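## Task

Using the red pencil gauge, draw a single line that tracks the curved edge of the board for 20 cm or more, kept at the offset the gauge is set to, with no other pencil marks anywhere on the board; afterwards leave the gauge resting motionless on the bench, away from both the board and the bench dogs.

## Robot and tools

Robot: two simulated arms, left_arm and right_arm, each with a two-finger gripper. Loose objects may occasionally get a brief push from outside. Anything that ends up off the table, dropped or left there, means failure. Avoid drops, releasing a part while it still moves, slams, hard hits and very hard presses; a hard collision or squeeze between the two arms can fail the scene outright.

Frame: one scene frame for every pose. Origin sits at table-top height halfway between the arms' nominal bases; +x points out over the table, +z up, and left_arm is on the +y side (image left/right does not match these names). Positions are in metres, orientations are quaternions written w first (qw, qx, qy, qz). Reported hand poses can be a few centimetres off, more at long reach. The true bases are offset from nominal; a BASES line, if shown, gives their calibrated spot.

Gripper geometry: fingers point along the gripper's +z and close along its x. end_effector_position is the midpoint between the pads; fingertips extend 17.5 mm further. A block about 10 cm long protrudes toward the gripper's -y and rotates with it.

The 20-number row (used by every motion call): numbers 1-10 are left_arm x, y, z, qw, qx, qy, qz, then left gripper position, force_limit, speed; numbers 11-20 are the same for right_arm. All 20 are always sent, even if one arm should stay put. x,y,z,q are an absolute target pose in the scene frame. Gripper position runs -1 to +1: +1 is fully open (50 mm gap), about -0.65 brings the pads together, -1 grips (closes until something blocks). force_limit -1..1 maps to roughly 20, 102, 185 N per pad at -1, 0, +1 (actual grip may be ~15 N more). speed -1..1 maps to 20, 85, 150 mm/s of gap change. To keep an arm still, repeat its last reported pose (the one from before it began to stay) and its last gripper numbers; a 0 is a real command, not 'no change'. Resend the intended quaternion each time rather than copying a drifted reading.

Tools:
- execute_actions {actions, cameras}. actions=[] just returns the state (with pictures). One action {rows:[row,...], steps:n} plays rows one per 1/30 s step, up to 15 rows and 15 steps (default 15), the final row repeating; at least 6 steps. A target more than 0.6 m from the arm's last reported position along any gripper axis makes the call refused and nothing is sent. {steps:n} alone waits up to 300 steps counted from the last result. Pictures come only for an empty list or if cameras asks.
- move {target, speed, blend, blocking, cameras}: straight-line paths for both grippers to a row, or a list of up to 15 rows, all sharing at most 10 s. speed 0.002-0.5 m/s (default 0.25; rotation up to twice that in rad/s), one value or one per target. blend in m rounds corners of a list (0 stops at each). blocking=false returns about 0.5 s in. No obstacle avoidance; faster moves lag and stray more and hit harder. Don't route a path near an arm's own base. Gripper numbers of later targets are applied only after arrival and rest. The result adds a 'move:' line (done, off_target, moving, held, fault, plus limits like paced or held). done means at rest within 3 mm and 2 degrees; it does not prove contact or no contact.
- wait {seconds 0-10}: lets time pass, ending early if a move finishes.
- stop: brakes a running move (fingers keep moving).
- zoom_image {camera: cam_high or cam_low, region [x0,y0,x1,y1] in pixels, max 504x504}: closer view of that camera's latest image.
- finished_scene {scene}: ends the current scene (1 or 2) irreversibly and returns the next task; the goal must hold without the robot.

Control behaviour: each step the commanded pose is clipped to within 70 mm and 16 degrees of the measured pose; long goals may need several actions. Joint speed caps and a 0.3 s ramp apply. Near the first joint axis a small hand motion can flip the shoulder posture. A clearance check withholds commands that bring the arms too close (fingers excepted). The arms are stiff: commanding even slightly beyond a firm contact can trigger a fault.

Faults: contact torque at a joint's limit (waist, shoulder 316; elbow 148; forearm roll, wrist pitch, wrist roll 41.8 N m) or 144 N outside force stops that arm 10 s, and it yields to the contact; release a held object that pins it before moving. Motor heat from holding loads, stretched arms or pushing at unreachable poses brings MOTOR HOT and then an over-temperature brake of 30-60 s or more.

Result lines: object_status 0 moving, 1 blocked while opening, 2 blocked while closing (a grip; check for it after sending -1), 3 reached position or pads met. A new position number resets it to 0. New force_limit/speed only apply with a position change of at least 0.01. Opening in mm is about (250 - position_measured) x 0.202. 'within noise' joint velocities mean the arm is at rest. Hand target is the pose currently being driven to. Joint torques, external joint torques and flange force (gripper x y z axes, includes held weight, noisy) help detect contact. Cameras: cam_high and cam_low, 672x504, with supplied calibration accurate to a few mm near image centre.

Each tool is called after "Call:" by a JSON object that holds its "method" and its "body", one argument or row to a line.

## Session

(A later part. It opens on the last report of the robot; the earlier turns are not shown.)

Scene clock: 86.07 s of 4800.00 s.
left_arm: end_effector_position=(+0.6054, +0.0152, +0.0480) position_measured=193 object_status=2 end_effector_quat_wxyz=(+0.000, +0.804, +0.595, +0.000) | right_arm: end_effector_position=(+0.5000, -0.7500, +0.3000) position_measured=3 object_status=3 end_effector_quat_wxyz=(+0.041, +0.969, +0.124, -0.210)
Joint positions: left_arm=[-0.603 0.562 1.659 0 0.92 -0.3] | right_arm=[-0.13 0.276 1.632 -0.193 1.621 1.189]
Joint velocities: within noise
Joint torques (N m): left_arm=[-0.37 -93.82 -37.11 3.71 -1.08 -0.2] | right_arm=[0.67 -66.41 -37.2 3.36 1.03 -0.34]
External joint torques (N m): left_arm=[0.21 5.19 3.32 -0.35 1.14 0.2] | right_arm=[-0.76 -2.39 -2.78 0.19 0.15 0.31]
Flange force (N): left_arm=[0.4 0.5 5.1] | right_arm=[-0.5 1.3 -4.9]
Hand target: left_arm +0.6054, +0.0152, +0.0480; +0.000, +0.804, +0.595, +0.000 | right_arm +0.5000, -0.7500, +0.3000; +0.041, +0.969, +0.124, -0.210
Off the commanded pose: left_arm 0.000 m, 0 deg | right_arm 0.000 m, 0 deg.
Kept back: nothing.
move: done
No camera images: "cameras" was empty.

Call:
{"method": "move", "body": {
  "target": [
    [0.5973,0.0177,0.048,0,0.8039,0.5948,0,-1,-0.95,-0.6,0.5,-0.75,0.30,0.041,0.969,0.124,-0.210,1,-0.5,0],
    [0.6185,0.0759,0.048,0,0.83389,0.55194,0,-1,-0.95,-0.6,0.5,-0.75,0.30,0.041,0.969,0.124,-0.210,1,-0.5,0],
    [0.6507,0.1406,0.048,0,0.86603,0.5,0,-1,-0.95,-0.6,0.5,-0.75,0.30,0.041,0.969,0.124,-0.210,1,-0.5,0],
    [0.6542,0.1386,0.048,0,0.86603,0.5,0,-1,-0.95,-0.6,0.5,-0.75,0.30,0.041,0.969,0.124,-0.210,1,-0.5,0]
  ],
  "speed": [0.05,0.1,0.1,0.03],
  "blend": [0,0.01,0,0]
}}

Call:
{"method": "zoom_image", "body": {
  "camera": "cam_low",
  "region": [562, 260, 672, 370]
}}

Call:
{"method": "zoom_image", "body": {
  "camera": "cam_high",
  "region": [240, 220, 300, 280]
}}

Call:
{"method": "move", "body": {
  "target": [0.6559,0.1376,0.048,0,0.86603,0.5,0,-1,-0.95,-0.6,0.5,-0.75,0.30,0.041,0.969,0.124,-0.210,1,-0.5,0],
  "speed": 0.03,
  "cameras": []
}}

Scene clock: 89.00 s of 4800.00 s.
left_arm: end_effector_position=(+0.6541, +0.1386, +0.0480) position_measured=193 object_status=2 end_effector_quat_wxyz=(+0.000, +0.866, +0.500, +0.000) | right_arm: end_effector_position=(+0.5000, -0.7500, +0.3000) position_measured=3 object_status=3 end_effector_quat_wxyz=(+0.041, +0.969, +0.124, -0.210)
Joint positions: left_arm=[-0.432 0.547 1.686 0 0.909 0.098] | right_arm=[-0.13 0.276 1.632 -0.193 1.621 1.189]
Joint velocities: within noise
Joint torques (N m): left_arm=[-0.93 -94.35 -35.61 3.42 0.08 -0.18] | right_arm=[0.66 -66.64 -37.17 3.39 1.01 -0.39]
External joint torques (N m): left_arm=[0.73 6.23 1.98 -0.06 0 0.18] | right_arm=[-0.62 -2.44 -2.88 0.17 0.17 0.36]
Flange force (N): left_arm=[1.7 3.4 7.3] | right_arm=[-0.3 1.2 -5.2]
Hand target: left_arm +0.6542, +0.1386, +0.0480; +0.000, +0.866, +0.500, +0.000 | right_arm +0.5000, -0.7500, +0.3000; +0.041, +0.969, +0.124, -0.210
Off the commanded pose: left_arm 0.000 m, 0 deg | right_arm 0.000 m, 0 deg.
Kept back: nothing.
move: done

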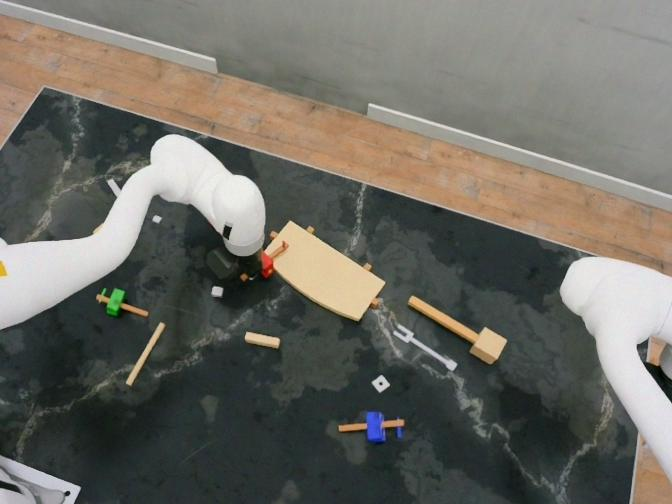

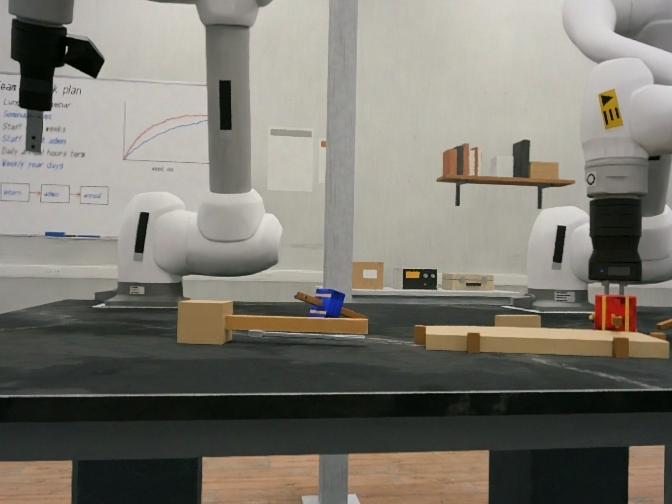

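Scaled by 4.582 from the camera's 672x504 image, which has a finer 960x720 frame.

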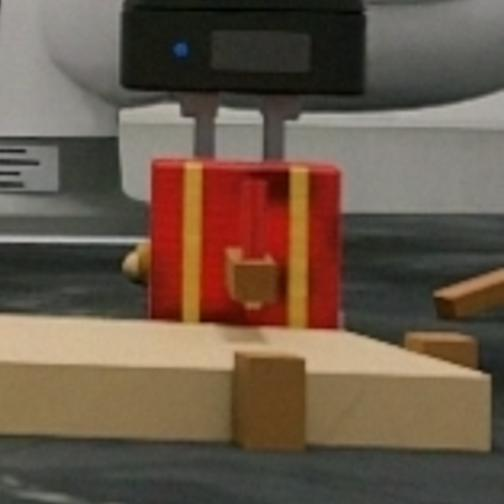

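Scaled by 8.400 from the camera's 672x504 image, which has a finer 960x720 frame.

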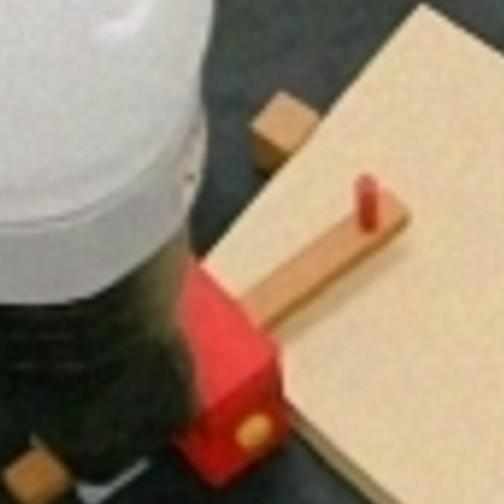

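Scene clock: 89.70 s of 4800.00 s.
left_arm: end_effector_position=(+0.6559, +0.1377, +0.0480) position_measured=193 object_status=2 end_effector_quat_wxyz=(+0.000, +0.866, +0.500, +0.000) | right_arm: end_effector_position=(+0.5000, -0.7500, +0.3000) position_measured=3 object_status=3 end_effector_quat_wxyz=(+0.041, +0.969, +0.124, -0.210)
Joint positions: left_arm=[-0.432 0.549 1.681 0 0.911 0.098] | right_arm=[-0.13 0.276 1.632 -0.193 1.621 1.189]
Joint velocities: within noise
Joint torques (N m): left_arm=[-1.47 -92.89 -35.41 3.37 0.13 -0.11] | right_arm=[0.4 -66.45 -37.2 3.36 1.01 -0.39]
External joint torques (N m): left_arm=[1.33 5.33 1.79 -0.01 -0.06 0.11] | right_arm=[-0.43 -2.96 -3.02 0.22 0.17 0.36]
Flange force (N): left_arm=[2.3 2.6 6.4] | right_arm=[-0.8 0.7 -5.5]
Hand target: left_arm +0.6559, +0.1376, +0.0480; +0.000, +0.866, +0.500, +0.000 | right_arm +0.5000, -0.7500, +0.3000; +0.041, +0.969, +0.124, -0.210
Off the commanded pose: left_arm 0.000 m, 0 deg | right_arm 0.000 m, 0 deg.
Kept back: nothing.
move: done
No camera images: "cameras" was empty.

Call:
{"method": "move", "body": {
  "target": [0.6568,0.1371,0.048,0,0.86603,0.5,0,-1,-0.95,-0.6,0.5,-0.75,0.30,0.041,0.969,0.124,-0.210,1,-0.5,0],
  "speed": 0.03,
  "cameras": []
}}

Call:
{"method": "move", "body": {
  "target": [0.6576,0.1366,0.048,0,0.86603,0.5,0,-1,-0.95,-0.6,0.5,-0.75,0.30,0.041,0.969,0.124,-0.210,1,-0.5,0],
  "speed": 0.03,
  "cameras": []
}}

Call:
{"method": "move", "body": {
  "target": [0.6585,0.1361,0.048,0,0.86603,0.5,0,-1,-0.95,-0.6,0.5,-0.75,0.30,0.041,0.969,0.124,-0.210,1,-0.5,0],
  "speed": 0.03,
  "cameras": []
}}

Scene clock: 90.77 s of 4800.00 s.
left_arm: end_effector_position=(+0.6568, +0.1371, +0.0480) position_measured=193 object_status=2 end_effector_quat_wxyz=(+0.000, +0.866, +0.500, +0.000) | right_arm: end_effector_position=(+0.5000, -0.7500, +0.3000) position_measured=3 object_status=3 end_effector_quat_wxyz=(+0.041, +0.969, +0.124, -0.210)
Joint positions: left_arm=[-0.432 0.551 1.679 0 0.912 0.098] | right_arm=[-0.13 0.276 1.632 -0.193 1.621 1.189]
Joint velocities: within noise
Joint torques (N m): left_arm=[-0.91 -92.8 -34.59 3.41 0.2 -0.21] | right_arm=[0.43 -66.4 -37.34 3.35 1.02 -0.38]
External joint torques (N m): left_arm=[1.01 4.71 0.88 -0.04 -0.13 0.21] | right_arm=[-0.76 -2.13 -2.52 0.21 0.15 0.34]
Flange force (N): left_arm=[2.1 3.8 5.4] | right_arm=[-0.4 1.2 -4.5]
Hand target: left_arm +0.6568, +0.1371, +0.0480; +0.000, +0.866, +0.500, +0.000 | right_arm +0.5000, -0.7500, +0.3000; +0.041, +0.969, +0.124, -0.210
Off the commanded pose: left_arm 0.000 m, 0 deg | right_arm 0.000 m, 0 deg.
Kept back: nothing.
move: done
No camera images: "cameras" was empty.

Scene clock: 91.47 s of 4800.00 s.
left_arm: end_effector_position=(+0.6576, +0.1366, +0.0480) position_measured=193 object_status=2 end_effector_quat_wxyz=(+0.000, +0.866, +0.500, +0.000) | right_arm: end_effector_position=(+0.5000, -0.7500, +0.3000) position_measured=3 object_status=3 end_effector_quat_wxyz=(+0.041, +0.969, +0.124, -0.210)
Joint positions: left_arm=[-0.432 0.552 1.677 0 0.913 0.098] | right_arm=[-0.13 0.276 1.632 -0.193 1.621 1.189]
Joint velocities: within noise
Joint torques (N m): left_arm=[-1.79 -93.58 -34.85 3.34 0.17 -0.25] | right_arm=[0.32 -66.92 -37.29 3.39 1.02 -0.4]
External joint torques (N m): left_arm=[1.61 5.9 1.31 0.01 -0.1 0.25] | right_arm=[-0.28 -2.09 -2.66 0.18 0.16 0.36]
Flange force (N): left_arm=[3.1 4.3 6.7] | right_arm=[0.1 0.7 -4.9]
Hand target: left_arm +0.6576, +0.1366, +0.0480; +0.000, +0.866, +0.500, +0.000 | right_arm +0.5000, -0.7500, +0.3000; +0.041, +0.969, +0.124, -0.210
Off the commanded pose: left_arm 0.000 m, 0 deg | right_arm 0.000 m, 0 deg.
Kept back: nothing.
move: done
No camera images: "cameras" was empty.

Scene clock: 92.17 s of 4800.00 s.
left_arm: end_effector_position=(+0.6585, +0.1361, +0.0480) position_measured=193 object_status=2 end_effector_quat_wxyz=(+0.000, +0.866, +0.500, +0.000) | right_arm: end_effector_position=(+0.5000, -0.7500, +0.3000) position_measured=3 object_status=3 end_effector_quat_wxyz=(+0.041, +0.969, +0.124, -0.210)
Joint positions: left_arm=[-0.432 0.553 1.675 0 0.914 0.098] | right_arm=[-0.13 0.276 1.632 -0.193 1.621 1.189]
Joint velocities: within noise
Joint torques (N m): left_arm=[-2 -92.59 -40.54 3.21 -2.79 -0.15] | right_arm=[0.74 -66.22 -37.22 3.38 0.98 -0.4]
External joint torques (N m): left_arm=[2.31 4.56 6.85 0.17 2.85 0.15] | right_arm=[-0.81 -3 -2.84 0.19 0.21 0.36]
Flange force (N): left_arm=[2.2 -7.0 3.8] | right_arm=[-1.3 1.1 -5.1]
Hand target: left_arm +0.6585, +0.1361, +0.0480; +0.000, +0.866, +0.500, +0.000 | right_arm +0.5000, -0.7500, +0.3000; +0.041, +0.969, +0.124, -0.210
Off the commanded pose: left_arm 0.000 m, 0 deg | right_arm 0.000 m, 0 deg.
Kept back: nothing.
move: done
No camera images: "cameras" was empty.

Call:
{"method": "move", "body": {
  "target": [
    [0.6507,0.1406,0.048,0,0.86603,0.5,0,-1,-0.95,-0.6,0.5,-0.75,0.30,0.041,0.969,0.124,-0.210,1,-0.5,0],
    [0.6185,0.0759,0.048,0,0.83389,0.55194,0,-1,-0.95,-0.6,0.5,-0.75,0.30,0.041,0.969,0.124,-0.210,1,-0.5,0],
    [0.5943,0.0078,0.048,0,0.79864,0.60182,0,-1,-0.95,-0.6,0.5,-0.75,0.30,0.041,0.969,0.124,-0.210,1,-0.5,0],
    [0.5795,-0.0577,0.048,0,0.76323,0.64612,0,-1,-0.95,-0.6,0.5,-0.75,0.30,0.041,0.969,0.124,-0.210,1,-0.5,0],
    [0.5722,-0.1244,0.048,0,0.72537,0.68835,0,-1,-0.95,-0.6,0.5,-0.75,0.30,0.041,0.969,0.124,-0.210,1,-0.5,0],
    [0.5782,-0.1247,0.048,0,0.72537,0.68835,0,-1,-0.95,-0.6,0.5,-0.75,0.30,0.041,0.969,0.124,-0.210,1,-0.5,0]
  ],
  "speed": [0.05,0.12,0.12,0.12,0.12,0.03],
  "blend": [0,0.01,0.01,0.01,0,0]
}}

Call:
{"method": "zoom_image", "body": {
  "camera": "cam_low",
  "region": [410, 260, 520, 370]
}}

Call:
{"method": "zoom_image", "body": {
  "camera": "cam_high",
  "region": [310, 260, 390, 340]
}}

Call:
{"method": "move", "body": {
  "target": [0.5797,-0.1248,0.048,0,0.72537,0.68835,0,-1,-0.95,-0.6,0.5,-0.75,0.30,0.041,0.969,0.124,-0.210,1,-0.5,0],
  "speed": 0.03,
  "cameras": []
}}

Call:
{"method": "move", "body": {
  "target": [0.5807,-0.1249,0.048,0,0.72537,0.68835,0,-1,-0.95,-0.6,0.5,-0.75,0.30,0.041,0.969,0.124,-0.210,1,-0.5,0],
  "speed": 0.03,
  "cameras": []
}}

Scene clock: 96.43 s of 4800.00 s.
left_arm: end_effector_position=(+0.5781, -0.1247, +0.0480) position_measured=193 object_status=2 end_effector_quat_wxyz=(+0.000, +0.725, +0.688, +0.000) | right_arm: end_effector_position=(+0.5000, -0.7500, +0.3000) position_measured=3 object_status=3 end_effector_quat_wxyz=(+0.041, +0.969, +0.124, -0.210)
Joint positions: left_arm=[-0.76 0.642 1.517 0 0.982 -0.701] | right_arm=[-0.13 0.276 1.632 -0.193 1.621 1.189]
Joint velocities: within noise
Joint torques (N m): left_arm=[-2.73 -104.01 -35.83 3.54 -0.04 -0.01] | right_arm=[0.71 -66.85 -37.23 3.35 1.04 -0.41]
External joint torques (N m): left_arm=[2.34 6.72 0.43 -0.05 0.09 0.01] | right_arm=[-0.94 -2.86 -2.96 0.21 0.15 0.38]
Flange force (N): left_arm=[-2.8 8.2 6.1] | right_arm=[-1.0 1.4 -5.2]
Hand target: left_arm +0.5782, -0.1247, +0.0480; +0.000, +0.725, +0.688, +0.000 | right_arm +0.5000, -0.7500, +0.3000; +0.041, +0.969, +0.124, -0.210
Off the commanded pose: left_arm 0.000 m, 0 deg | right_arm 0.000 m, 0 deg.
Kept back: nothing.
move: done

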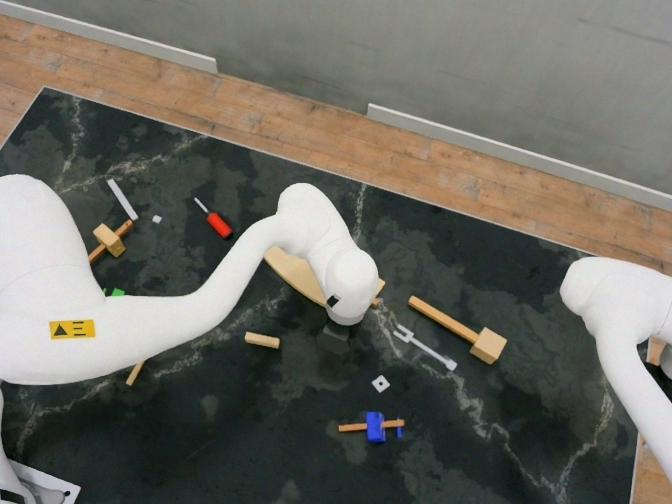

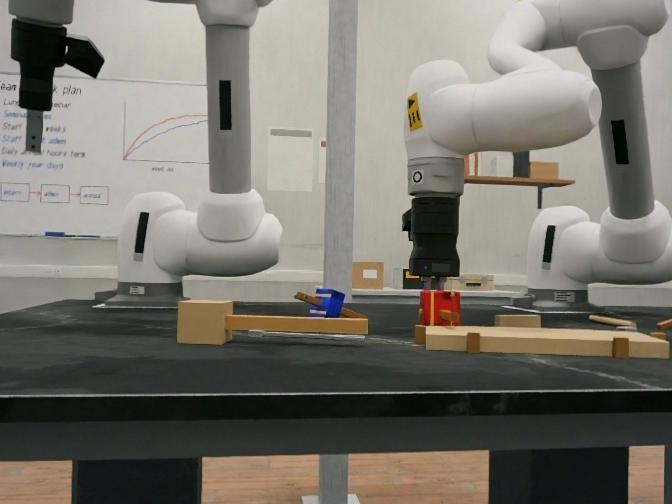

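Scaled by 4.582 from the camera's 672x504 image, which has a finer 960x720 frame.

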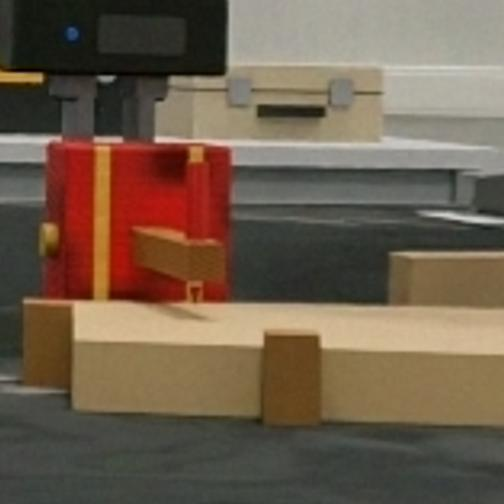

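Scaled by 6.300 from the camera's 672x504 image, which has a finer 960x720 frame.

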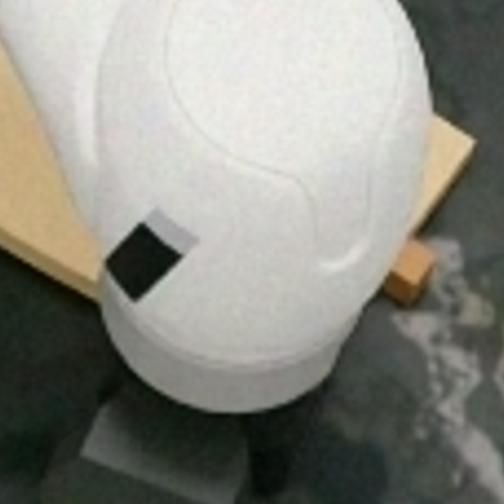

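Scene clock: 97.13 s of 4800.00 s.
left_arm: end_effector_position=(+0.5797, -0.1248, +0.0480) position_measured=193 object_status=2 end_effector_quat_wxyz=(+0.000, +0.725, +0.688, +0.000) | right_arm: end_effector_position=(+0.5000, -0.7500, +0.3000) position_measured=3 object_status=3 end_effector_quat_wxyz=(+0.041, +0.969, +0.124, -0.210)
Joint positions: left_arm=[-0.758 0.644 1.514 0 0.983 -0.7] | right_arm=[-0.13 0.276 1.632 -0.193 1.621 1.189]
Joint velocities: within noise
Joint torques (N m): left_arm=[-1.68 -103.36 -37.04 3.46 0.19 -0.2] | right_arm=[0.66 -66.4 -37.26 3.38 0.98 -0.38]
External joint torques (N m): left_arm=[2.01 5.07 1.36 0.06 -0.15 0.2] | right_arm=[-0.75 -2.95 -2.84 0.19 0.21 0.35]
Flange force (N): left_arm=[-0.1 4.4 5.5] | right_arm=[-1.2 1.0 -5.1]
Hand target: left_arm +0.5797, -0.1248, +0.0480; +0.000, +0.725, +0.688, +0.000 | right_arm +0.5000, -0.7500, +0.3000; +0.041, +0.969, +0.124, -0.210
Off the commanded pose: left_arm 0.000 m, 0 deg | right_arm 0.000 m, 0 deg.
Kept back: nothing.
move: done
No camera images: "cameras" was empty.

Scene clock: 97.83 s of 4800.00 s.
left_arm: end_effector_position=(+0.5807, -0.1249, +0.0480) position_measured=193 object_status=2 end_effector_quat_wxyz=(+0.000, +0.725, +0.688, +0.000) | right_arm: end_effector_position=(+0.5000, -0.7500, +0.3000) position_measured=3 object_status=3 end_effector_quat_wxyz=(+0.041, +0.969, +0.124, -0.210)
Joint positions: left_arm=[-0.758 0.645 1.512 0 0.984 -0.699] | right_arm=[-0.13 0.276 1.632 -0.193 1.621 1.189]
Joint velocities: within noise
Joint torques (N m): left_arm=[-1.42 -103.47 -36.82 3.59 0.09 -0.22] | right_arm=[0.53 -66.65 -37.22 3.38 1 -0.37]
External joint torques (N m): left_arm=[1.65 5.59 1.27 -0.08 -0.04 0.22] | right_arm=[-0.42 -3.07 -2.98 0.2 0.19 0.34]
Flange force (N): left_arm=[-1.0 4.9 5.7] | right_arm=[-1.1 0.6 -5.4]
Hand target: left_arm +0.5807, -0.1249, +0.0480; +0.000, +0.725, +0.688, +0.000 | right_arm +0.5000, -0.7500, +0.3000; +0.041, +0.969, +0.124, -0.210
Off the commanded pose: left_arm 0.000 m, 0 deg | right_arm 0.000 m, 0 deg.
Kept back: nothing.
move: done
No camera images: "cameras" was empty.

Call:
{"method": "move", "body": {
  "target": [0.5817,-0.1249,0.048,0,0.72537,0.68835,0,-1,-0.95,-0.6,0.5,-0.75,0.30,0.041,0.969,0.124,-0.210,1,-0.5,0],
  "speed": 0.03,
  "cameras": []
}}

Call:
{"method": "move", "body": {
  "target": [0.5827,-0.1250,0.048,0,0.72537,0.68835,0,-1,-0.95,-0.6,0.5,-0.75,0.30,0.041,0.969,0.124,-0.210,1,-0.5,0],
  "speed": 0.03,
  "cameras": []
}}

Scene clock: 98.80 s of 4800.00 s.
left_arm: end_effector_position=(+0.5816, -0.1249, +0.0480) position_measured=193 object_status=2 end_effector_quat_wxyz=(+0.000, +0.725, +0.688, +0.000) | right_arm: end_effector_position=(+0.5000, -0.7500, +0.3000) position_measured=3 object_status=3 end_effector_quat_wxyz=(+0.041, +0.969, +0.124, -0.210)
Joint positions: left_arm=[-0.757 0.646 1.511 0 0.985 -0.698] | right_arm=[-0.13 0.276 1.632 -0.193 1.621 1.189]
Joint velocities: within noise
Joint torques (N m): left_arm=[9.39 -100.07 -43.24 6.37 -4.09 -0.19] | right_arm=[0.38 -66.55 -37.34 3.36 0.99 -0.39]
External joint torques (N m): left_arm=[-9.42 2 7.33 -2.82 4.11 0.19] | right_arm=[-0.27 -2.74 -2.79 0.23 0.19 0.36]
Flange force (N): left_arm=[-1.9 -15.5 -0.2] | right_arm=[-0.7 0.4 -5.2]
Hand target: left_arm +0.5817, -0.1249, +0.0480; +0.000, +0.725, +0.688, +0.000 | right_arm +0.5000, -0.7500, +0.3000; +0.041, +0.969, +0.124, -0.210
Off the commanded pose: left_arm 0.000 m, 0 deg | right_arm 0.000 m, 0 deg.
Kept back: nothing.
move: done
No camera images: "cameras" was empty.

Scene clock: 99.50 s of 4800.00 s.
left_arm: end_effector_position=(+0.5827, -0.1250, +0.0480) position_measured=193 object_status=2 end_effector_quat_wxyz=(+0.000, +0.725, +0.688, +0.000) | right_arm: end_effector_position=(+0.5000, -0.7500, +0.3000) position_measured=3 object_status=3 end_effector_quat_wxyz=(+0.041, +0.969, +0.124, -0.210)
Joint positions: left_arm=[-0.756 0.647 1.509 0 0.986 -0.698] | right_arm=[-0.13 0.276 1.632 -0.193 1.621 1.189]
Joint velocities: within noise
Joint torques (N m): left_arm=[13.74 -98.12 -46.81 8.24 -6.6 -0.16] | right_arm=[0.73 -66.53 -37.23 3.39 1.01 -0.38]
External joint torques (N m): left_arm=[-13.34 -0.6 11.03 -4.7 6.64 0.16] | right_arm=[-0.48 -2.51 -2.79 0.19 0.17 0.34]
Flange force (N): left_arm=[0.4 -26.3 -4.1] | right_arm=[-0.5 0.9 -5.1]
Hand target: left_arm +0.5827, -0.1250, +0.0480; +0.000, +0.725, +0.688, +0.000 | right_arm +0.5000, -0.7500, +0.3000; +0.041, +0.969, +0.124, -0.210
Off the commanded pose: left_arm 0.000 m, 0 deg | right_arm 0.000 m, 0 deg.
Kept back: nothing.
move: done
No camera images: "cameras" was empty.

Call:
{"method": "move", "body": {
  "target": [
    [0.5820,-0.1249,0.048,0,0.72537,0.68835,0,-1,-0.95,-0.6,0.5,-0.75,0.30,0.041,0.969,0.124,-0.210,1,-0.5,0],
    [0.5820,-0.1249,0.043,0,0.72537,0.68835,0,-1,-0.95,-0.6,0.5,-0.75,0.30,0.041,0.969,0.124,-0.210,1,-0.5,0]
  ],
  "speed": 0.02,
  "cameras": ["cam_low"]
}}

Call:
{"method": "zoom_image", "body": {
  "camera": "cam_low",
  "region": [415, 280, 485, 350]
}}

Scene clock: 101.27 s of 4800.00 s.
left_arm: end_effector_position=(+0.5820, -0.1249, +0.0430) position_measured=193 object_status=2 end_effector_quat_wxyz=(+0.000, +0.725, +0.688, +0.000) | right_arm: end_effector_position=(+0.5000, -0.7500, +0.3000) position_measured=3 object_status=3 end_effector_quat_wxyz=(+0.041, +0.969, +0.124, -0.210)
Joint positions: left_arm=[-0.757 0.651 1.513 0 0.978 -0.698] | right_arm=[-0.13 0.276 1.632 -0.193 1.621 1.189]
Joint velocities: within noise
Joint torques (N m): left_arm=[10.3 -98.87 -43.71 7.22 -5 -0.17] | right_arm=[0.53 -66.62 -37.25 3.35 1.01 -0.38]
External joint torques (N m): left_arm=[-10.34 0.42 8.21 -3.72 5.04 0.17] | right_arm=[-0.42 -2.67 -2.86 0.23 0.17 0.35]
Flange force (N): left_arm=[-0.8 -18.8 -2.5] | right_arm=[-0.6 0.7 -5.2]
Hand target: left_arm +0.5820, -0.1249, +0.0430; +0.000, +0.725, +0.688, +0.000 | right_arm +0.5000, -0.7500, +0.3000; +0.041, +0.969, +0.124, -0.210
Off the commanded pose: left_arm 0.000 m, 0 deg | right_arm 0.000 m, 0 deg.
Kept back: nothing.
move: done
Images, in order (width x height): cam_low 672x504.

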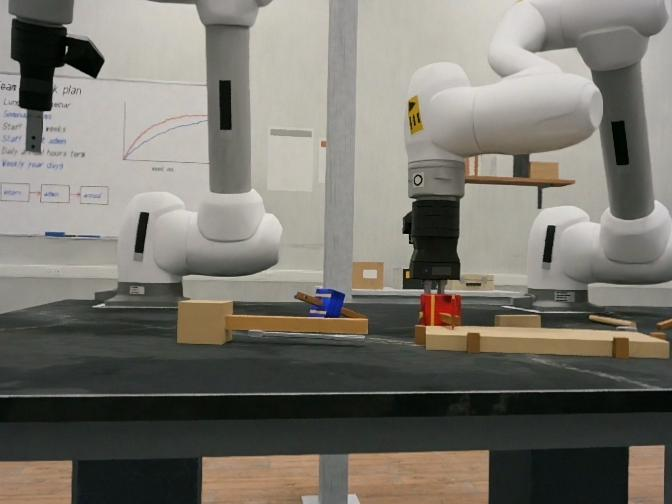

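Scaled by 7.200 from the camera's 672x504 image, which has a finer 960x720 frame.

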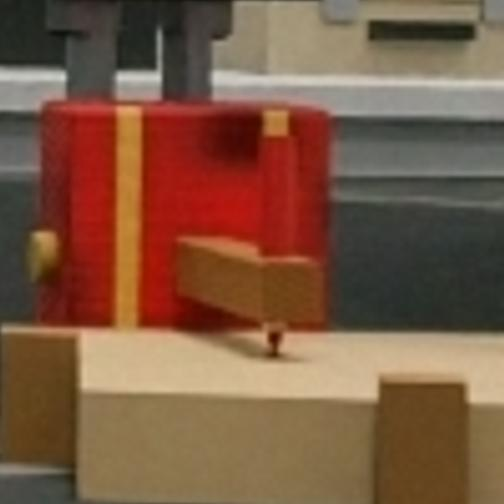

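Call:
{"method": "move", "body": {
  "target": [0.5820,-0.1249,0.042,0,0.72537,0.68835,0,-1,-0.95,-0.6,0.5,-0.75,0.30,0.041,0.969,0.124,-0.210,1,-0.5,0],
  "speed": 0.02,
  "cameras": ["cam_low"]
}}

Call:
{"method": "zoom_image", "body": {
  "camera": "cam_low",
  "region": [415, 280, 485, 350]
}}

Call:
{"method": "move", "body": {
  "target": [0.5820,-0.1249,0.041,0,0.72537,0.68835,0,-1,-0.95,-0.6,0.5,-0.75,0.30,0.041,0.969,0.124,-0.210,1,-0.5,0],
  "speed": 0.02,
  "cameras": ["cam_low"]
}}

Call:
{"method": "zoom_image", "body": {
  "camera": "cam_low",
  "region": [415, 280, 485, 350]
}}

Scene clock: 102.30 s of 4800.00 s.
left_arm: end_effector_position=(+0.5820, -0.1249, +0.0420) position_measured=193 object_status=2 end_effector_quat_wxyz=(+0.000, +0.725, +0.688, +0.000) | right_arm: end_effector_position=(+0.5000, -0.7500, +0.3000) position_measured=3 object_status=3 end_effector_quat_wxyz=(+0.041, +0.969, +0.124, -0.210)
Joint positions: left_arm=[-0.757 0.652 1.513 0 0.977 -0.698] | right_arm=[-0.13 0.276 1.632 -0.193 1.621 1.189]
Joint velocities: within noise
Joint torques (N m): left_arm=[13.36 -96.92 -44.09 7.89 -5.85 -0.26] | right_arm=[0.79 -66.49 -37.26 3.37 1.02 -0.4]
External joint torques (N m): left_arm=[-13.81 -1.13 8.77 -4.41 5.9 0.26] | right_arm=[-0.5 -2.87 -2.84 0.23 0.16 0.37]
Flange force (N): left_arm=[-2.4 -23.4 -4.9] | right_arm=[-0.9 0.7 -5.1]
Hand target: left_arm +0.5820, -0.1249, +0.0420; +0.000, +0.725, +0.688, +0.000 | right_arm +0.5000, -0.7500, +0.3000; +0.041, +0.969, +0.124, -0.210
Off the commanded pose: left_arm 0.000 m, 0 deg | right_arm 0.000 m, 0 deg.
Kept back: nothing.
move: done
Images, in order (width x height): cam_low 672x504.

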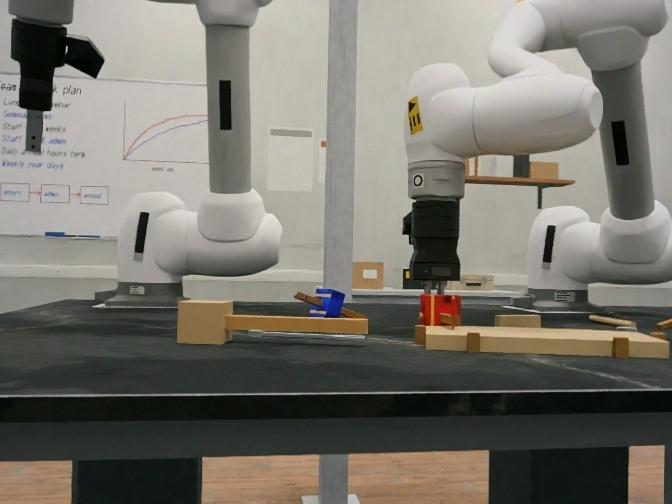

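Scaled by 7.200 from the camera's 672x504 image, which has a finer 960x720 frame.

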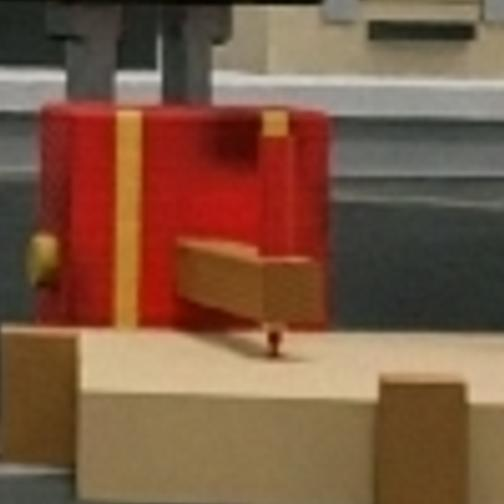

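Scene clock: 103.00 s of 4800.00 s.
left_arm: end_effector_position=(+0.5820, -0.1249, +0.0410) position_measured=193 object_status=2 end_effector_quat_wxyz=(+0.000, +0.725, +0.688, +0.000) | right_arm: end_effector_position=(+0.5000, -0.7500, +0.3000) position_measured=3 object_status=3 end_effector_quat_wxyz=(+0.041, +0.969, +0.124, -0.210)
Joint positions: left_arm=[-0.757 0.653 1.514 0 0.975 -0.698] | right_arm=[-0.13 0.276 1.632 -0.193 1.621 1.189]
Joint velocities: within noise
Joint torques (N m): left_arm=[12.87 -96.9 -44.31 7.91 -5.84 -0.13] | right_arm=[0.82 -66.34 -37.23 3.37 1.02 -0.41]
External joint torques (N m): left_arm=[-13.23 -1.11 9.09 -4.44 5.89 0.13] | right_arm=[-0.84 -2.9 -2.91 0.2 0.16 0.38]
Flange force (N): left_arm=[-1.5 -23.6 -4.7] | right_arm=[-1.1 1.2 -5.1]
Hand target: left_arm +0.5820, -0.1249, +0.0410; +0.000, +0.725, +0.688, +0.000 | right_arm +0.5000, -0.7500, +0.3000; +0.041, +0.969, +0.124, -0.210
Off the commanded pose: left_arm 0.000 m, 0 deg | right_arm 0.000 m, 0 deg.
Kept back: nothing.
move: done
Images, in order (width x height): cam_low 672x504.

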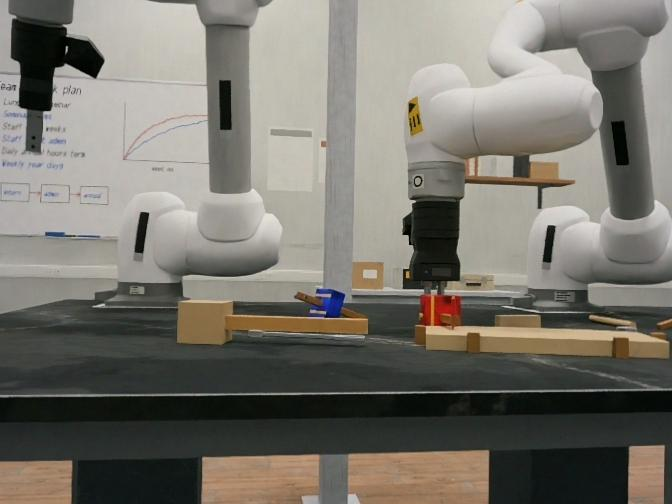

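Scaled by 7.200 from the camera's 672x504 image, which has a finer 960x720 frame.

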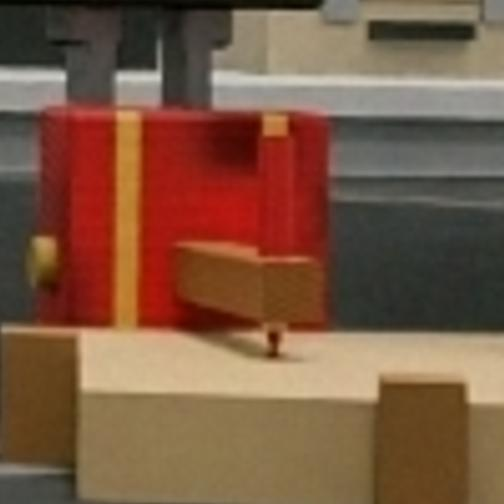

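Call:
{"method": "move", "body": {
  "target": [0.5857,-0.0845,0.0408,0,0.74896,0.66262,0,-1,-0.95,-0.6,0.5,-0.75,0.30,0.041,0.969,0.124,-0.210,1,-0.5,0],
  "speed": 0.03
}}

Call:
{"method": "zoom_image", "body": {
  "camera": "cam_low",
  "region": [415, 280, 495, 360]
}}

Call:
{"method": "zoom_image", "body": {
  "camera": "cam_low",
  "region": [440, 315, 480, 345]
}}

Scene clock: 105.20 s of 4800.00 s.
left_arm: end_effector_position=(+0.5857, -0.0845, +0.0408) position_measured=193 object_status=2 end_effector_quat_wxyz=(+0.000, +0.749, +0.663, +0.000) | right_arm: end_effector_position=(+0.5000, -0.7500, +0.3000) position_measured=3 object_status=3 end_effector_quat_wxyz=(+0.041, +0.969, +0.124, -0.210)
Joint positions: left_arm=[-0.717 0.623 1.568 0 0.951 -0.589] | right_arm=[-0.13 0.276 1.632 -0.193 1.621 1.189]
Joint velocities: within noise
Joint torques (N m): left_arm=[15.99 -96.05 -45.59 8.87 -5.68 -0.47] | right_arm=[0.61 -66.67 -37.19 3.35 1 -0.4]
External joint torques (N m): left_arm=[-16.18 0.39 10.65 -5.42 5.73 0.47] | right_arm=[-0.5 -2.45 -2.92 0.22 0.17 0.37]
Flange force (N): left_arm=[-6.3 -26.6 -2.5] | right_arm=[-0.2 1.0 -5.3]
Hand target: left_arm +0.5857, -0.0845, +0.0408; +0.000, +0.749, +0.663, +0.000 | right_arm +0.5000, -0.7500, +0.3000; +0.041, +0.969, +0.124, -0.210
Off the commanded pose: left_arm 0.000 m, 0 deg | right_arm 0.000 m, 0 deg.
Kept back: nothing.
move: done

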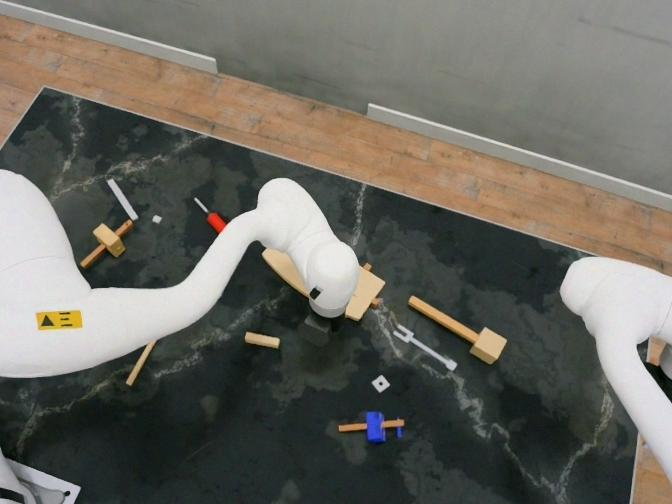

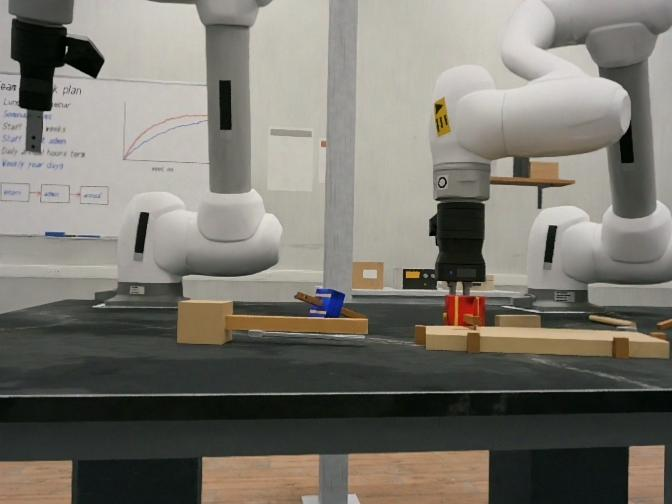

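Scaled by 6.300 from the camera's 672x504 image, which has a finer 960x720 frame.

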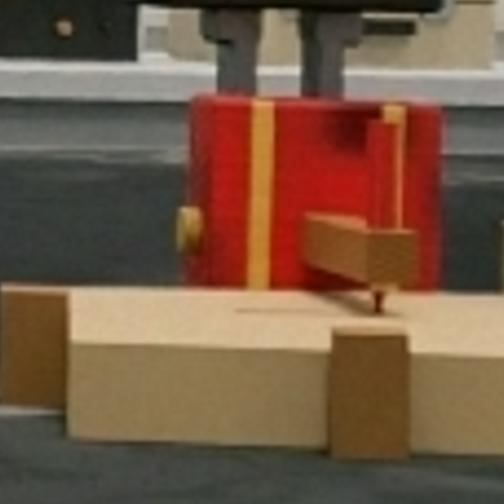

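Scaled by 12.600 from the camera's 672x504 image, which has a finer 960x720 frame.

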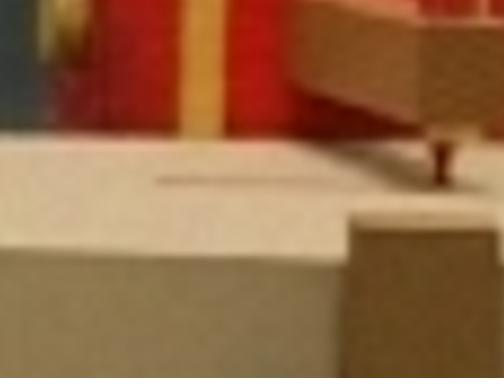

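Call:
{"method": "move", "body": {
  "target": [
    [0.5921,-0.0444,0.0407,0,0.77162,0.63608,0,-1,-0.95,-0.6,0.5,-0.75,0.30,0.041,0.969,0.124,-0.210,1,-0.5,0],
    [0.6012,-0.0048,0.0406,0,0.79335,0.60876,0,-1,-0.95,-0.6,0.5,-0.75,0.30,0.041,0.969,0.124,-0.210,1,-0.5,0]
  ],
  "speed": 0.03,
  "blend": [0.005,0],
  "cameras": ["cam_low"]
}}

Call:
{"method": "zoom_image", "body": {
  "camera": "cam_low",
  "region": [440, 300, 540, 350]
}}

Scene clock: 108.73 s of 4800.00 s.
left_arm: end_effector_position=(+0.6012, -0.0048, +0.0406) position_measured=193 object_status=2 end_effector_quat_wxyz=(+0.000, +0.793, +0.609, +0.000) | right_arm: end_effector_position=(+0.5000, -0.7500, +0.3000) position_measured=3 object_status=3 end_effector_quat_wxyz=(+0.041, +0.969, +0.124, -0.210)
Joint positions: left_arm=[-0.627 0.579 1.647 0 0.916 -0.359] | right_arm=[-0.13 0.276 1.632 -0.193 1.621 1.189]
Joint velocities: within noise
Joint torques (N m): left_arm=[8.55 -94.12 -45.74 6.77 -5.89 -0.49] | right_arm=[0.47 -66.48 -37.18 3.33 0.99 -0.38]
External joint torques (N m): left_arm=[-9.08 3.25 11.81 -3.42 5.95 0.49] | right_arm=[-0.53 -2.7 -3.02 0.24 0.18 0.35]
Flange force (N): left_arm=[-5.1 -19.8 0.4] | right_arm=[-0.5 1.0 -5.5]
Hand target: left_arm +0.6012, -0.0048, +0.0406; +0.000, +0.793, +0.609, +0.000 | right_arm +0.5000, -0.7500, +0.3000; +0.041, +0.969, +0.124, -0.210
Off the commanded pose: left_arm 0.000 m, 0 deg | right_arm 0.000 m, 0 deg.
Kept back: nothing.
move: done; blend cut to 0 m at target 1
Images, in order (width x height): cam_low 672x504.

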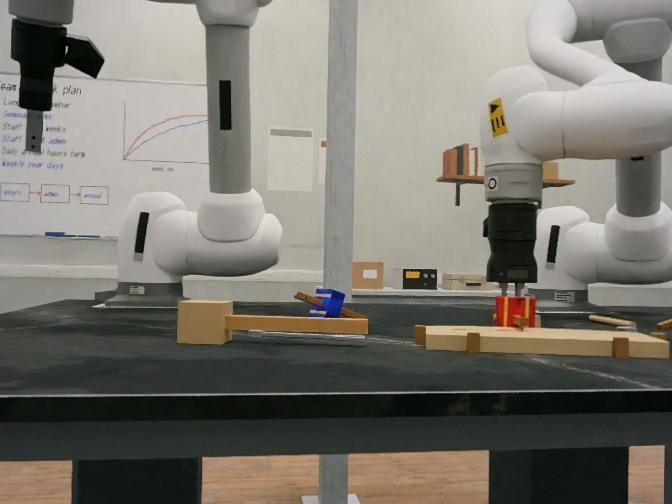

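Scaled by 5.040 from the camera's 672x504 image, which has a finer 960x720 frame.

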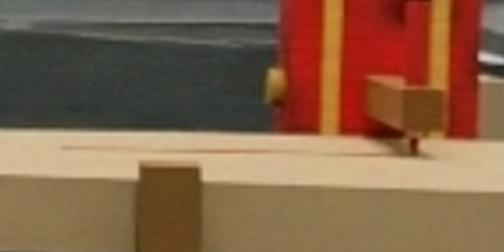

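Call:
{"method": "move", "body": {
  "target": [
    [0.6134,0.0340,0.0404,0,0.81412,0.58070,0,-1,-0.95,-0.6,0.5,-0.75,0.30,0.041,0.969,0.124,-0.210,1,-0.5,0],
    [0.6280,0.0719,0.0403,0,0.83389,0.55194,0,-1,-0.95,-0.6,0.5,-0.75,0.30,0.041,0.969,0.124,-0.210,1,-0.5,0]
  ],
  "speed": 0.03,
  "blend": [0.005,0],
  "cameras": ["cam_low"]
}}

Call:
{"method": "zoom_image", "body": {
  "camera": "cam_low",
  "region": [490, 300, 590, 350]
}}

Scene clock: 112.33 s of 4800.00 s.
left_arm: end_effector_position=(+0.6280, +0.0719, +0.0403) position_measured=193 object_status=2 end_effector_quat_wxyz=(+0.000, +0.834, +0.552, +0.000) | right_arm: end_effector_position=(+0.5000, -0.7500, +0.3000) position_measured=3 object_status=3 end_effector_quat_wxyz=(+0.041, +0.969, +0.124, -0.210)
Joint positions: left_arm=[-0.525 0.559 1.681 0 0.901 -0.117] | right_arm=[-0.13 0.276 1.632 -0.193 1.621 1.189]
Joint velocities: within noise
Joint torques (N m): left_arm=[2.95 -92.09 -45.69 5.06 -5.72 -0.64] | right_arm=[0.67 -66.51 -37.28 3.35 0.99 -0.39]
External joint torques (N m): left_arm=[-3.42 4.3 12.4 -1.76 5.78 0.64] | right_arm=[-0.7 -2.41 -2.8 0.22 0.18 0.36]
Flange force (N): left_arm=[-2.4 -17.0 1.9] | right_arm=[-0.4 1.2 -5.1]
Hand target: left_arm +0.6280, +0.0719, +0.0403; +0.000, +0.834, +0.552, +0.000 | right_arm +0.5000, -0.7500, +0.3000; +0.041, +0.969, +0.124, -0.210
Off the commanded pose: left_arm 0.000 m, 0 deg | right_arm 0.000 m, 0 deg.
Kept back: nothing.
move: done; blend cut to 0 m at target 1
Images, in order (width x height): cam_low 672x504.

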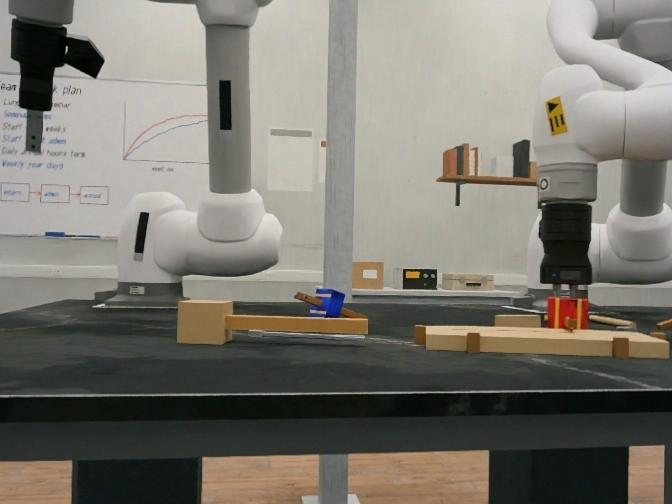

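Scaled by 5.040 from the camera's 672x504 image, which has a finer 960x720 frame.

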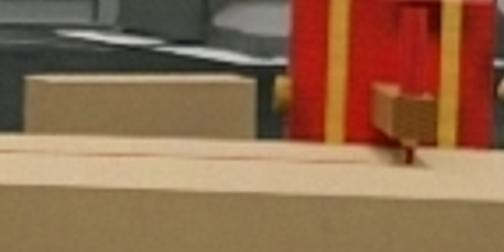

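Call:
{"method": "move", "body": {
  "target": [
    [0.6455,0.1085,0.0401,0,0.85264,0.52250,0,-1,-0.95,-0.6,0.5,-0.75,0.30,0.041,0.969,0.124,-0.210,1,-0.5,0],
    [0.6600,0.1353,0.0400,0,0.86603,0.5,0,-1,-0.95,-0.6,0.5,-0.75,0.30,0.041,0.969,0.124,-0.210,1,-0.5,0],
    [0.6600,0.1353,0.060,0,0.86603,0.5,0,-1,-0.95,-0.6,0.5,-0.75,0.30,0.041,0.969,0.124,-0.210,1,-0.5,0]
  ],
  "speed": 0.03,
  "blend": [0.005,0,0],
  "cameras": ["cam_low"]
}}

Call:
{"method": "zoom_image", "body": {
  "camera": "cam_low",
  "region": [550, 280, 650, 350]
}}

Scene clock: 116.30 s of 4800.00 s.
left_arm: end_effector_position=(+0.6600, +0.1353, +0.0599) position_measured=193 object_status=2 end_effector_quat_wxyz=(+0.000, +0.866, +0.500, +0.000) | right_arm: end_effector_position=(+0.5000, -0.7500, +0.3000) position_measured=3 object_status=3 end_effector_quat_wxyz=(+0.041, +0.969, +0.124, -0.210)
Joint positions: left_arm=[-0.432 0.544 1.664 0 0.933 0.097] | right_arm=[-0.13 0.276 1.632 -0.193 1.621 1.189]
Joint velocities: within noise
Joint torques (N m): left_arm=[-1.52 -94.44 -35.5 3.5 0.2 -0.27] | right_arm=[0.59 -66.68 -37.29 3.33 1.01 -0.38]
External joint torques (N m): left_arm=[1.48 6.69 1.29 -0.08 -0.14 0.27] | right_arm=[-0.73 -2.56 -2.73 0.22 0.18 0.35]
Flange force (N): left_arm=[3.1 5.4 7.4] | right_arm=[-0.7 1.1 -4.9]
Hand target: left_arm +0.6600, +0.1353, +0.0600; +0.000, +0.866, +0.500, +0.000 | right_arm +0.5000, -0.7500, +0.3000; +0.041, +0.969, +0.124, -0.210
Off the commanded pose: left_arm 0.000 m, 0 deg | right_arm 0.000 m, 0 deg.
Kept back: nothing.
move: done; blend cut to 0 m at target 1
Images, in order (width x height): cam_low 672x504.

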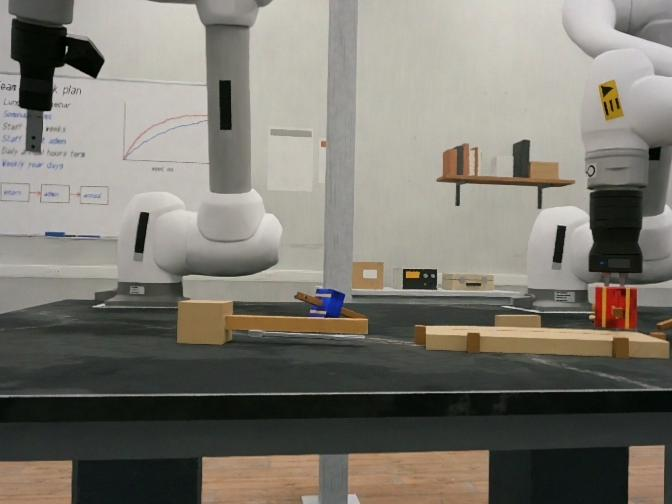

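Scaled by 5.040 from the camera's 672x504 image, which has a finer 960x720 frame.

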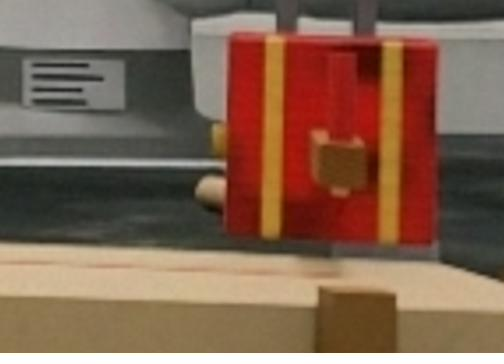

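Call:
{"method": "move", "body": {
  "target": [
    [0.608,0.165,0.10,0,0.86603,0.5,0,-1,-0.95,-0.6,0.5,-0.75,0.30,0.041,0.969,0.124,-0.210,1,-0.5,0],
    [0.55,0.17,0.16,0,0.8870,0.4617,0,-1,-0.95,-0.6,0.5,-0.75,0.30,0.041,0.969,0.124,-0.210,1,-0.5,0],
    [0.36,0.17,0.12,0,0.8870,0.4617,0,-1,-0.95,-0.6,0.5,-0.75,0.30,0.041,0.969,0.124,-0.210,1,-0.5,0],
    [0.36,0.17,0.042,0,0.8870,0.4617,0,-1,-0.95,-0.6,0.5,-0.75,0.30,0.041,0.969,0.124,-0.210,1,-0.5,0]
  ],
  "speed": [0.1,0.2,0.2,0.08],
  "blend": [0.01,0.03,0.01,0]
}}

Call:
{"method": "zoom_image", "body": {
  "camera": "cam_low",
  "region": [490, 260, 590, 350]
}}

Call:
{"method": "zoom_image", "body": {
  "camera": "cam_high",
  "region": [250, 210, 390, 330]
}}

Scene clock: 120.57 s of 4800.00 s.
left_arm: end_effector_position=(+0.3600, +0.1700, +0.0421) position_measured=193 object_status=2 end_effector_quat_wxyz=(+0.000, +0.887, +0.462, +0.000) | right_arm: end_effector_position=(+0.5000, -0.7500, +0.3000) position_measured=3 object_status=3 end_effector_quat_wxyz=(+0.041, +0.969, +0.124, -0.210)
Joint positions: left_arm=[-0.623 0.202 2.239 0 0.701 -0.006] | right_arm=[-0.13 0.276 1.632 -0.193 1.621 1.189]
Joint velocities: within noise
Joint torques (N m): left_arm=[-1.45 -53.14 -28.63 2.86 -0.12 -0.23] | right_arm=[0.51 -66.71 -37.21 3.35 0.98 -0.41]
External joint torques (N m): left_arm=[1.51 4.55 1.09 -0.11 0.19 0.23] | right_arm=[-0.4 -2.57 -2.88 0.23 0.2 0.38]
Flange force (N): left_arm=[3.9 4.2 7.4] | right_arm=[-0.4 0.7 -5.3]
Hand target: left_arm +0.3600, +0.1700, +0.0420; +0.000, +0.887, +0.462, +0.000 | right_arm +0.5000, -0.7500, +0.3000; +0.041, +0.969, +0.124, -0.210
Off the commanded pose: left_arm 0.000 m, 0 deg | right_arm 0.000 m, 0 deg.
Kept back: nothing.
move: done; blend cut to 0 m at target 1

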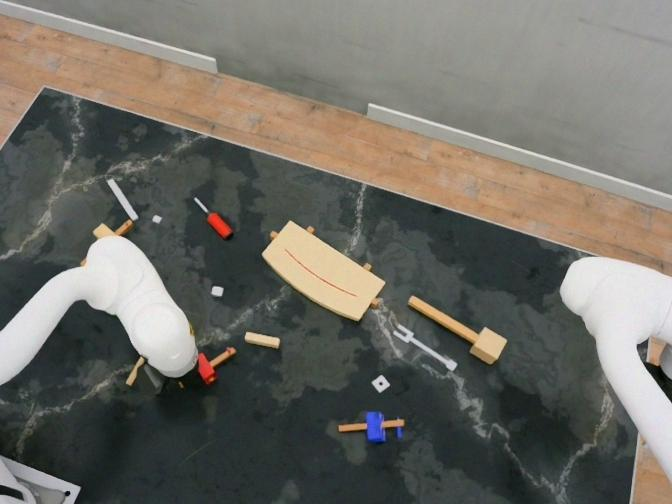

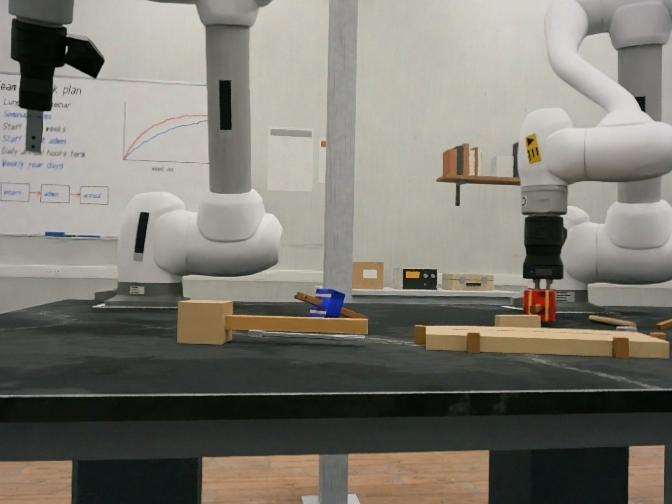

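Scaled by 5.040 from the camera's 672x504 image, which has a finer 960x720 frame.

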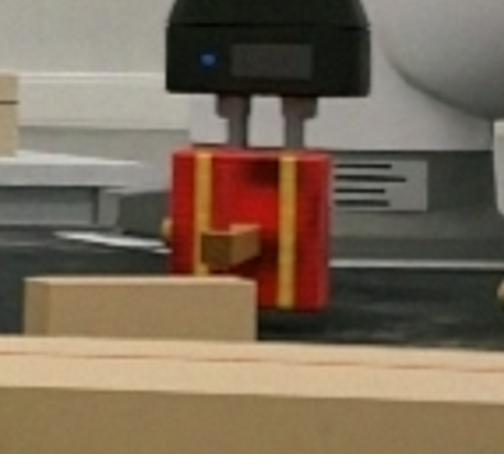

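Scaled by 3.600 from the camera's 672x504 image, which has a finer 960x720 frame.

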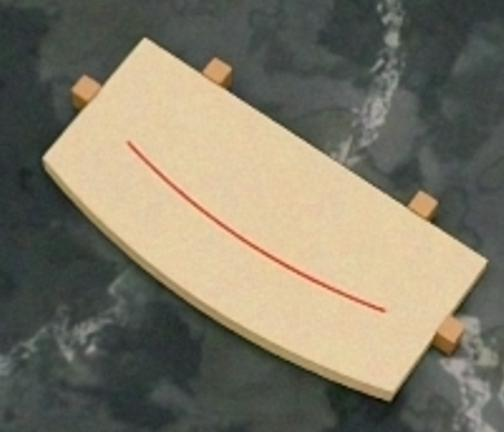

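Call:
{"method": "move", "body": {
  "target": [0.36,0.17,0.037,0,0.8870,0.4617,0,-1,-0.95,-0.6,0.5,-0.75,0.30,0.041,0.969,0.124,-0.210,1,-0.5,0],
  "speed": 0.03,
  "cameras": []
}}

Call:
{"method": "move", "body": {
  "target": [0.36,0.17,0.036,0,0.8870,0.4617,0,-1,-0.95,-0.6,0.5,-0.75,0.30,0.041,0.969,0.124,-0.210,1,-0.5,0],
  "speed": 0.02,
  "cameras": []
}}

Call:
{"method": "move", "body": {
  "target": [0.36,0.17,0.035,0,0.8870,0.4617,0,-1,-0.95,-0.6,0.5,-0.75,0.30,0.041,0.969,0.124,-0.210,1,-0.5,0],
  "speed": 0.02,
  "cameras": []
}}

Scene clock: 121.73 s of 4800.00 s.
left_arm: end_effector_position=(+0.3600, +0.1700, +0.0370) position_measured=193 object_status=2 end_effector_quat_wxyz=(+0.000, +0.887, +0.462, +0.000) | right_arm: end_effector_position=(+0.5000, -0.7500, +0.3000) position_measured=3 object_status=3 end_effector_quat_wxyz=(+0.041, +0.969, +0.124, -0.210)
Joint positions: left_arm=[-0.623 0.21 2.242 0 0.689 -0.006] | right_arm=[-0.13 0.276 1.632 -0.193 1.621 1.189]
Joint velocities: within noise
Joint torques (N m): left_arm=[-1.59 -50.85 -28.5 2.67 0.1 -0.22] | right_arm=[0.4 -66.47 -37.27 3.35 0.99 -0.39]
External joint torques (N m): left_arm=[1.69 2.17 1.48 0.03 -0.03 0.22] | right_arm=[-0.57 -2.3 -2.67 0.21 0.18 0.36]
Flange force (N): left_arm=[4.0 0.2 4.5] | right_arm=[-0.3 1.0 -4.9]
Hand target: left_arm +0.3600, +0.1700, +0.0370; +0.000, +0.887, +0.462, +0.000 | right_arm +0.5000, -0.7500, +0.3000; +0.041, +0.969, +0.124, -0.210
Off the commanded pose: left_arm 0.000 m, 0 deg | right_arm 0.000 m, 0 deg.
Kept back: nothing.
move: done
No camera images: "cameras" was empty.

Scene clock: 122.43 s of 4800.00 s.
left_arm: end_effector_position=(+0.3600, +0.1700, +0.0360) position_measured=193 object_status=2 end_effector_quat_wxyz=(+0.000, +0.887, +0.462, +0.000) | right_arm: end_effector_position=(+0.5000, -0.7500, +0.3000) position_measured=3 object_status=3 end_effector_quat_wxyz=(+0.041, +0.969, +0.124, -0.210)
Joint positions: left_arm=[-0.623 0.212 2.243 0 0.687 -0.006] | right_arm=[-0.13 0.276 1.632 -0.193 1.621 1.189]
Joint velocities: within noise
Joint torques (N m): left_arm=[-1.18 -50.93 -28.15 2.77 0.16 -0.17] | right_arm=[0.73 -66.68 -37.29 3.36 0.99 -0.37]
External joint torques (N m): left_arm=[1.01 2.01 1.03 -0.07 -0.1 0.17] | right_arm=[-0.85 -2.41 -2.72 0.19 0.19 0.34]
Flange force (N): left_arm=[2.5 0.8 4.1] | right_arm=[-0.6 1.4 -4.9]
Hand target: left_arm +0.3600, +0.1700, +0.0360; +0.000, +0.887, +0.462, +0.000 | right_arm +0.5000, -0.7500, +0.3000; +0.041, +0.969, +0.124, -0.210
Off the commanded pose: left_arm 0.000 m, 0 deg | right_arm 0.000 m, 0 deg.
Kept back: nothing.
move: done
No camera images: "cameras" was empty.

Scene clock: 123.13 s of 4800.00 s.
left_arm: end_effector_position=(+0.3600, +0.1700, +0.0350) position_measured=193 object_status=2 end_effector_quat_wxyz=(+0.000, +0.887, +0.462, +0.000) | right_arm: end_effector_position=(+0.5000, -0.7500, +0.3000) position_measured=3 object_status=3 end_effector_quat_wxyz=(+0.041, +0.969, +0.124, -0.210)
Joint positions: left_arm=[-0.623 0.213 2.244 0 0.685 -0.006] | right_arm=[-0.13 0.276 1.632 -0.193 1.621 1.189]
Joint velocities: within noise
Joint torques (N m): left_arm=[-1.06 -51.23 -28.11 2.67 0.11 -0.23] | right_arm=[0.62 -66.69 -37.1 3.38 1.01 -0.35]
External joint torques (N m): left_arm=[1.31 2.44 1.24 0.01 -0.04 0.23] | right_arm=[-0.62 -2.32 -3.02 0.2 0.16 0.32]
Flange force (N): left_arm=[3.2 1.0 4.8] | right_arm=[0.0 1.4 -5.5]
Hand target: left_arm +0.3600, +0.1700, +0.0350; +0.000, +0.887, +0.462, +0.000 | right_arm +0.5000, -0.7500, +0.3000; +0.041, +0.969, +0.124, -0.210
Off the commanded pose: left_arm 0.000 m, 0 deg | right_arm 0.000 m, 0 deg.
Kept back: nothing.
move: done
No camera images: "cameras" was empty.


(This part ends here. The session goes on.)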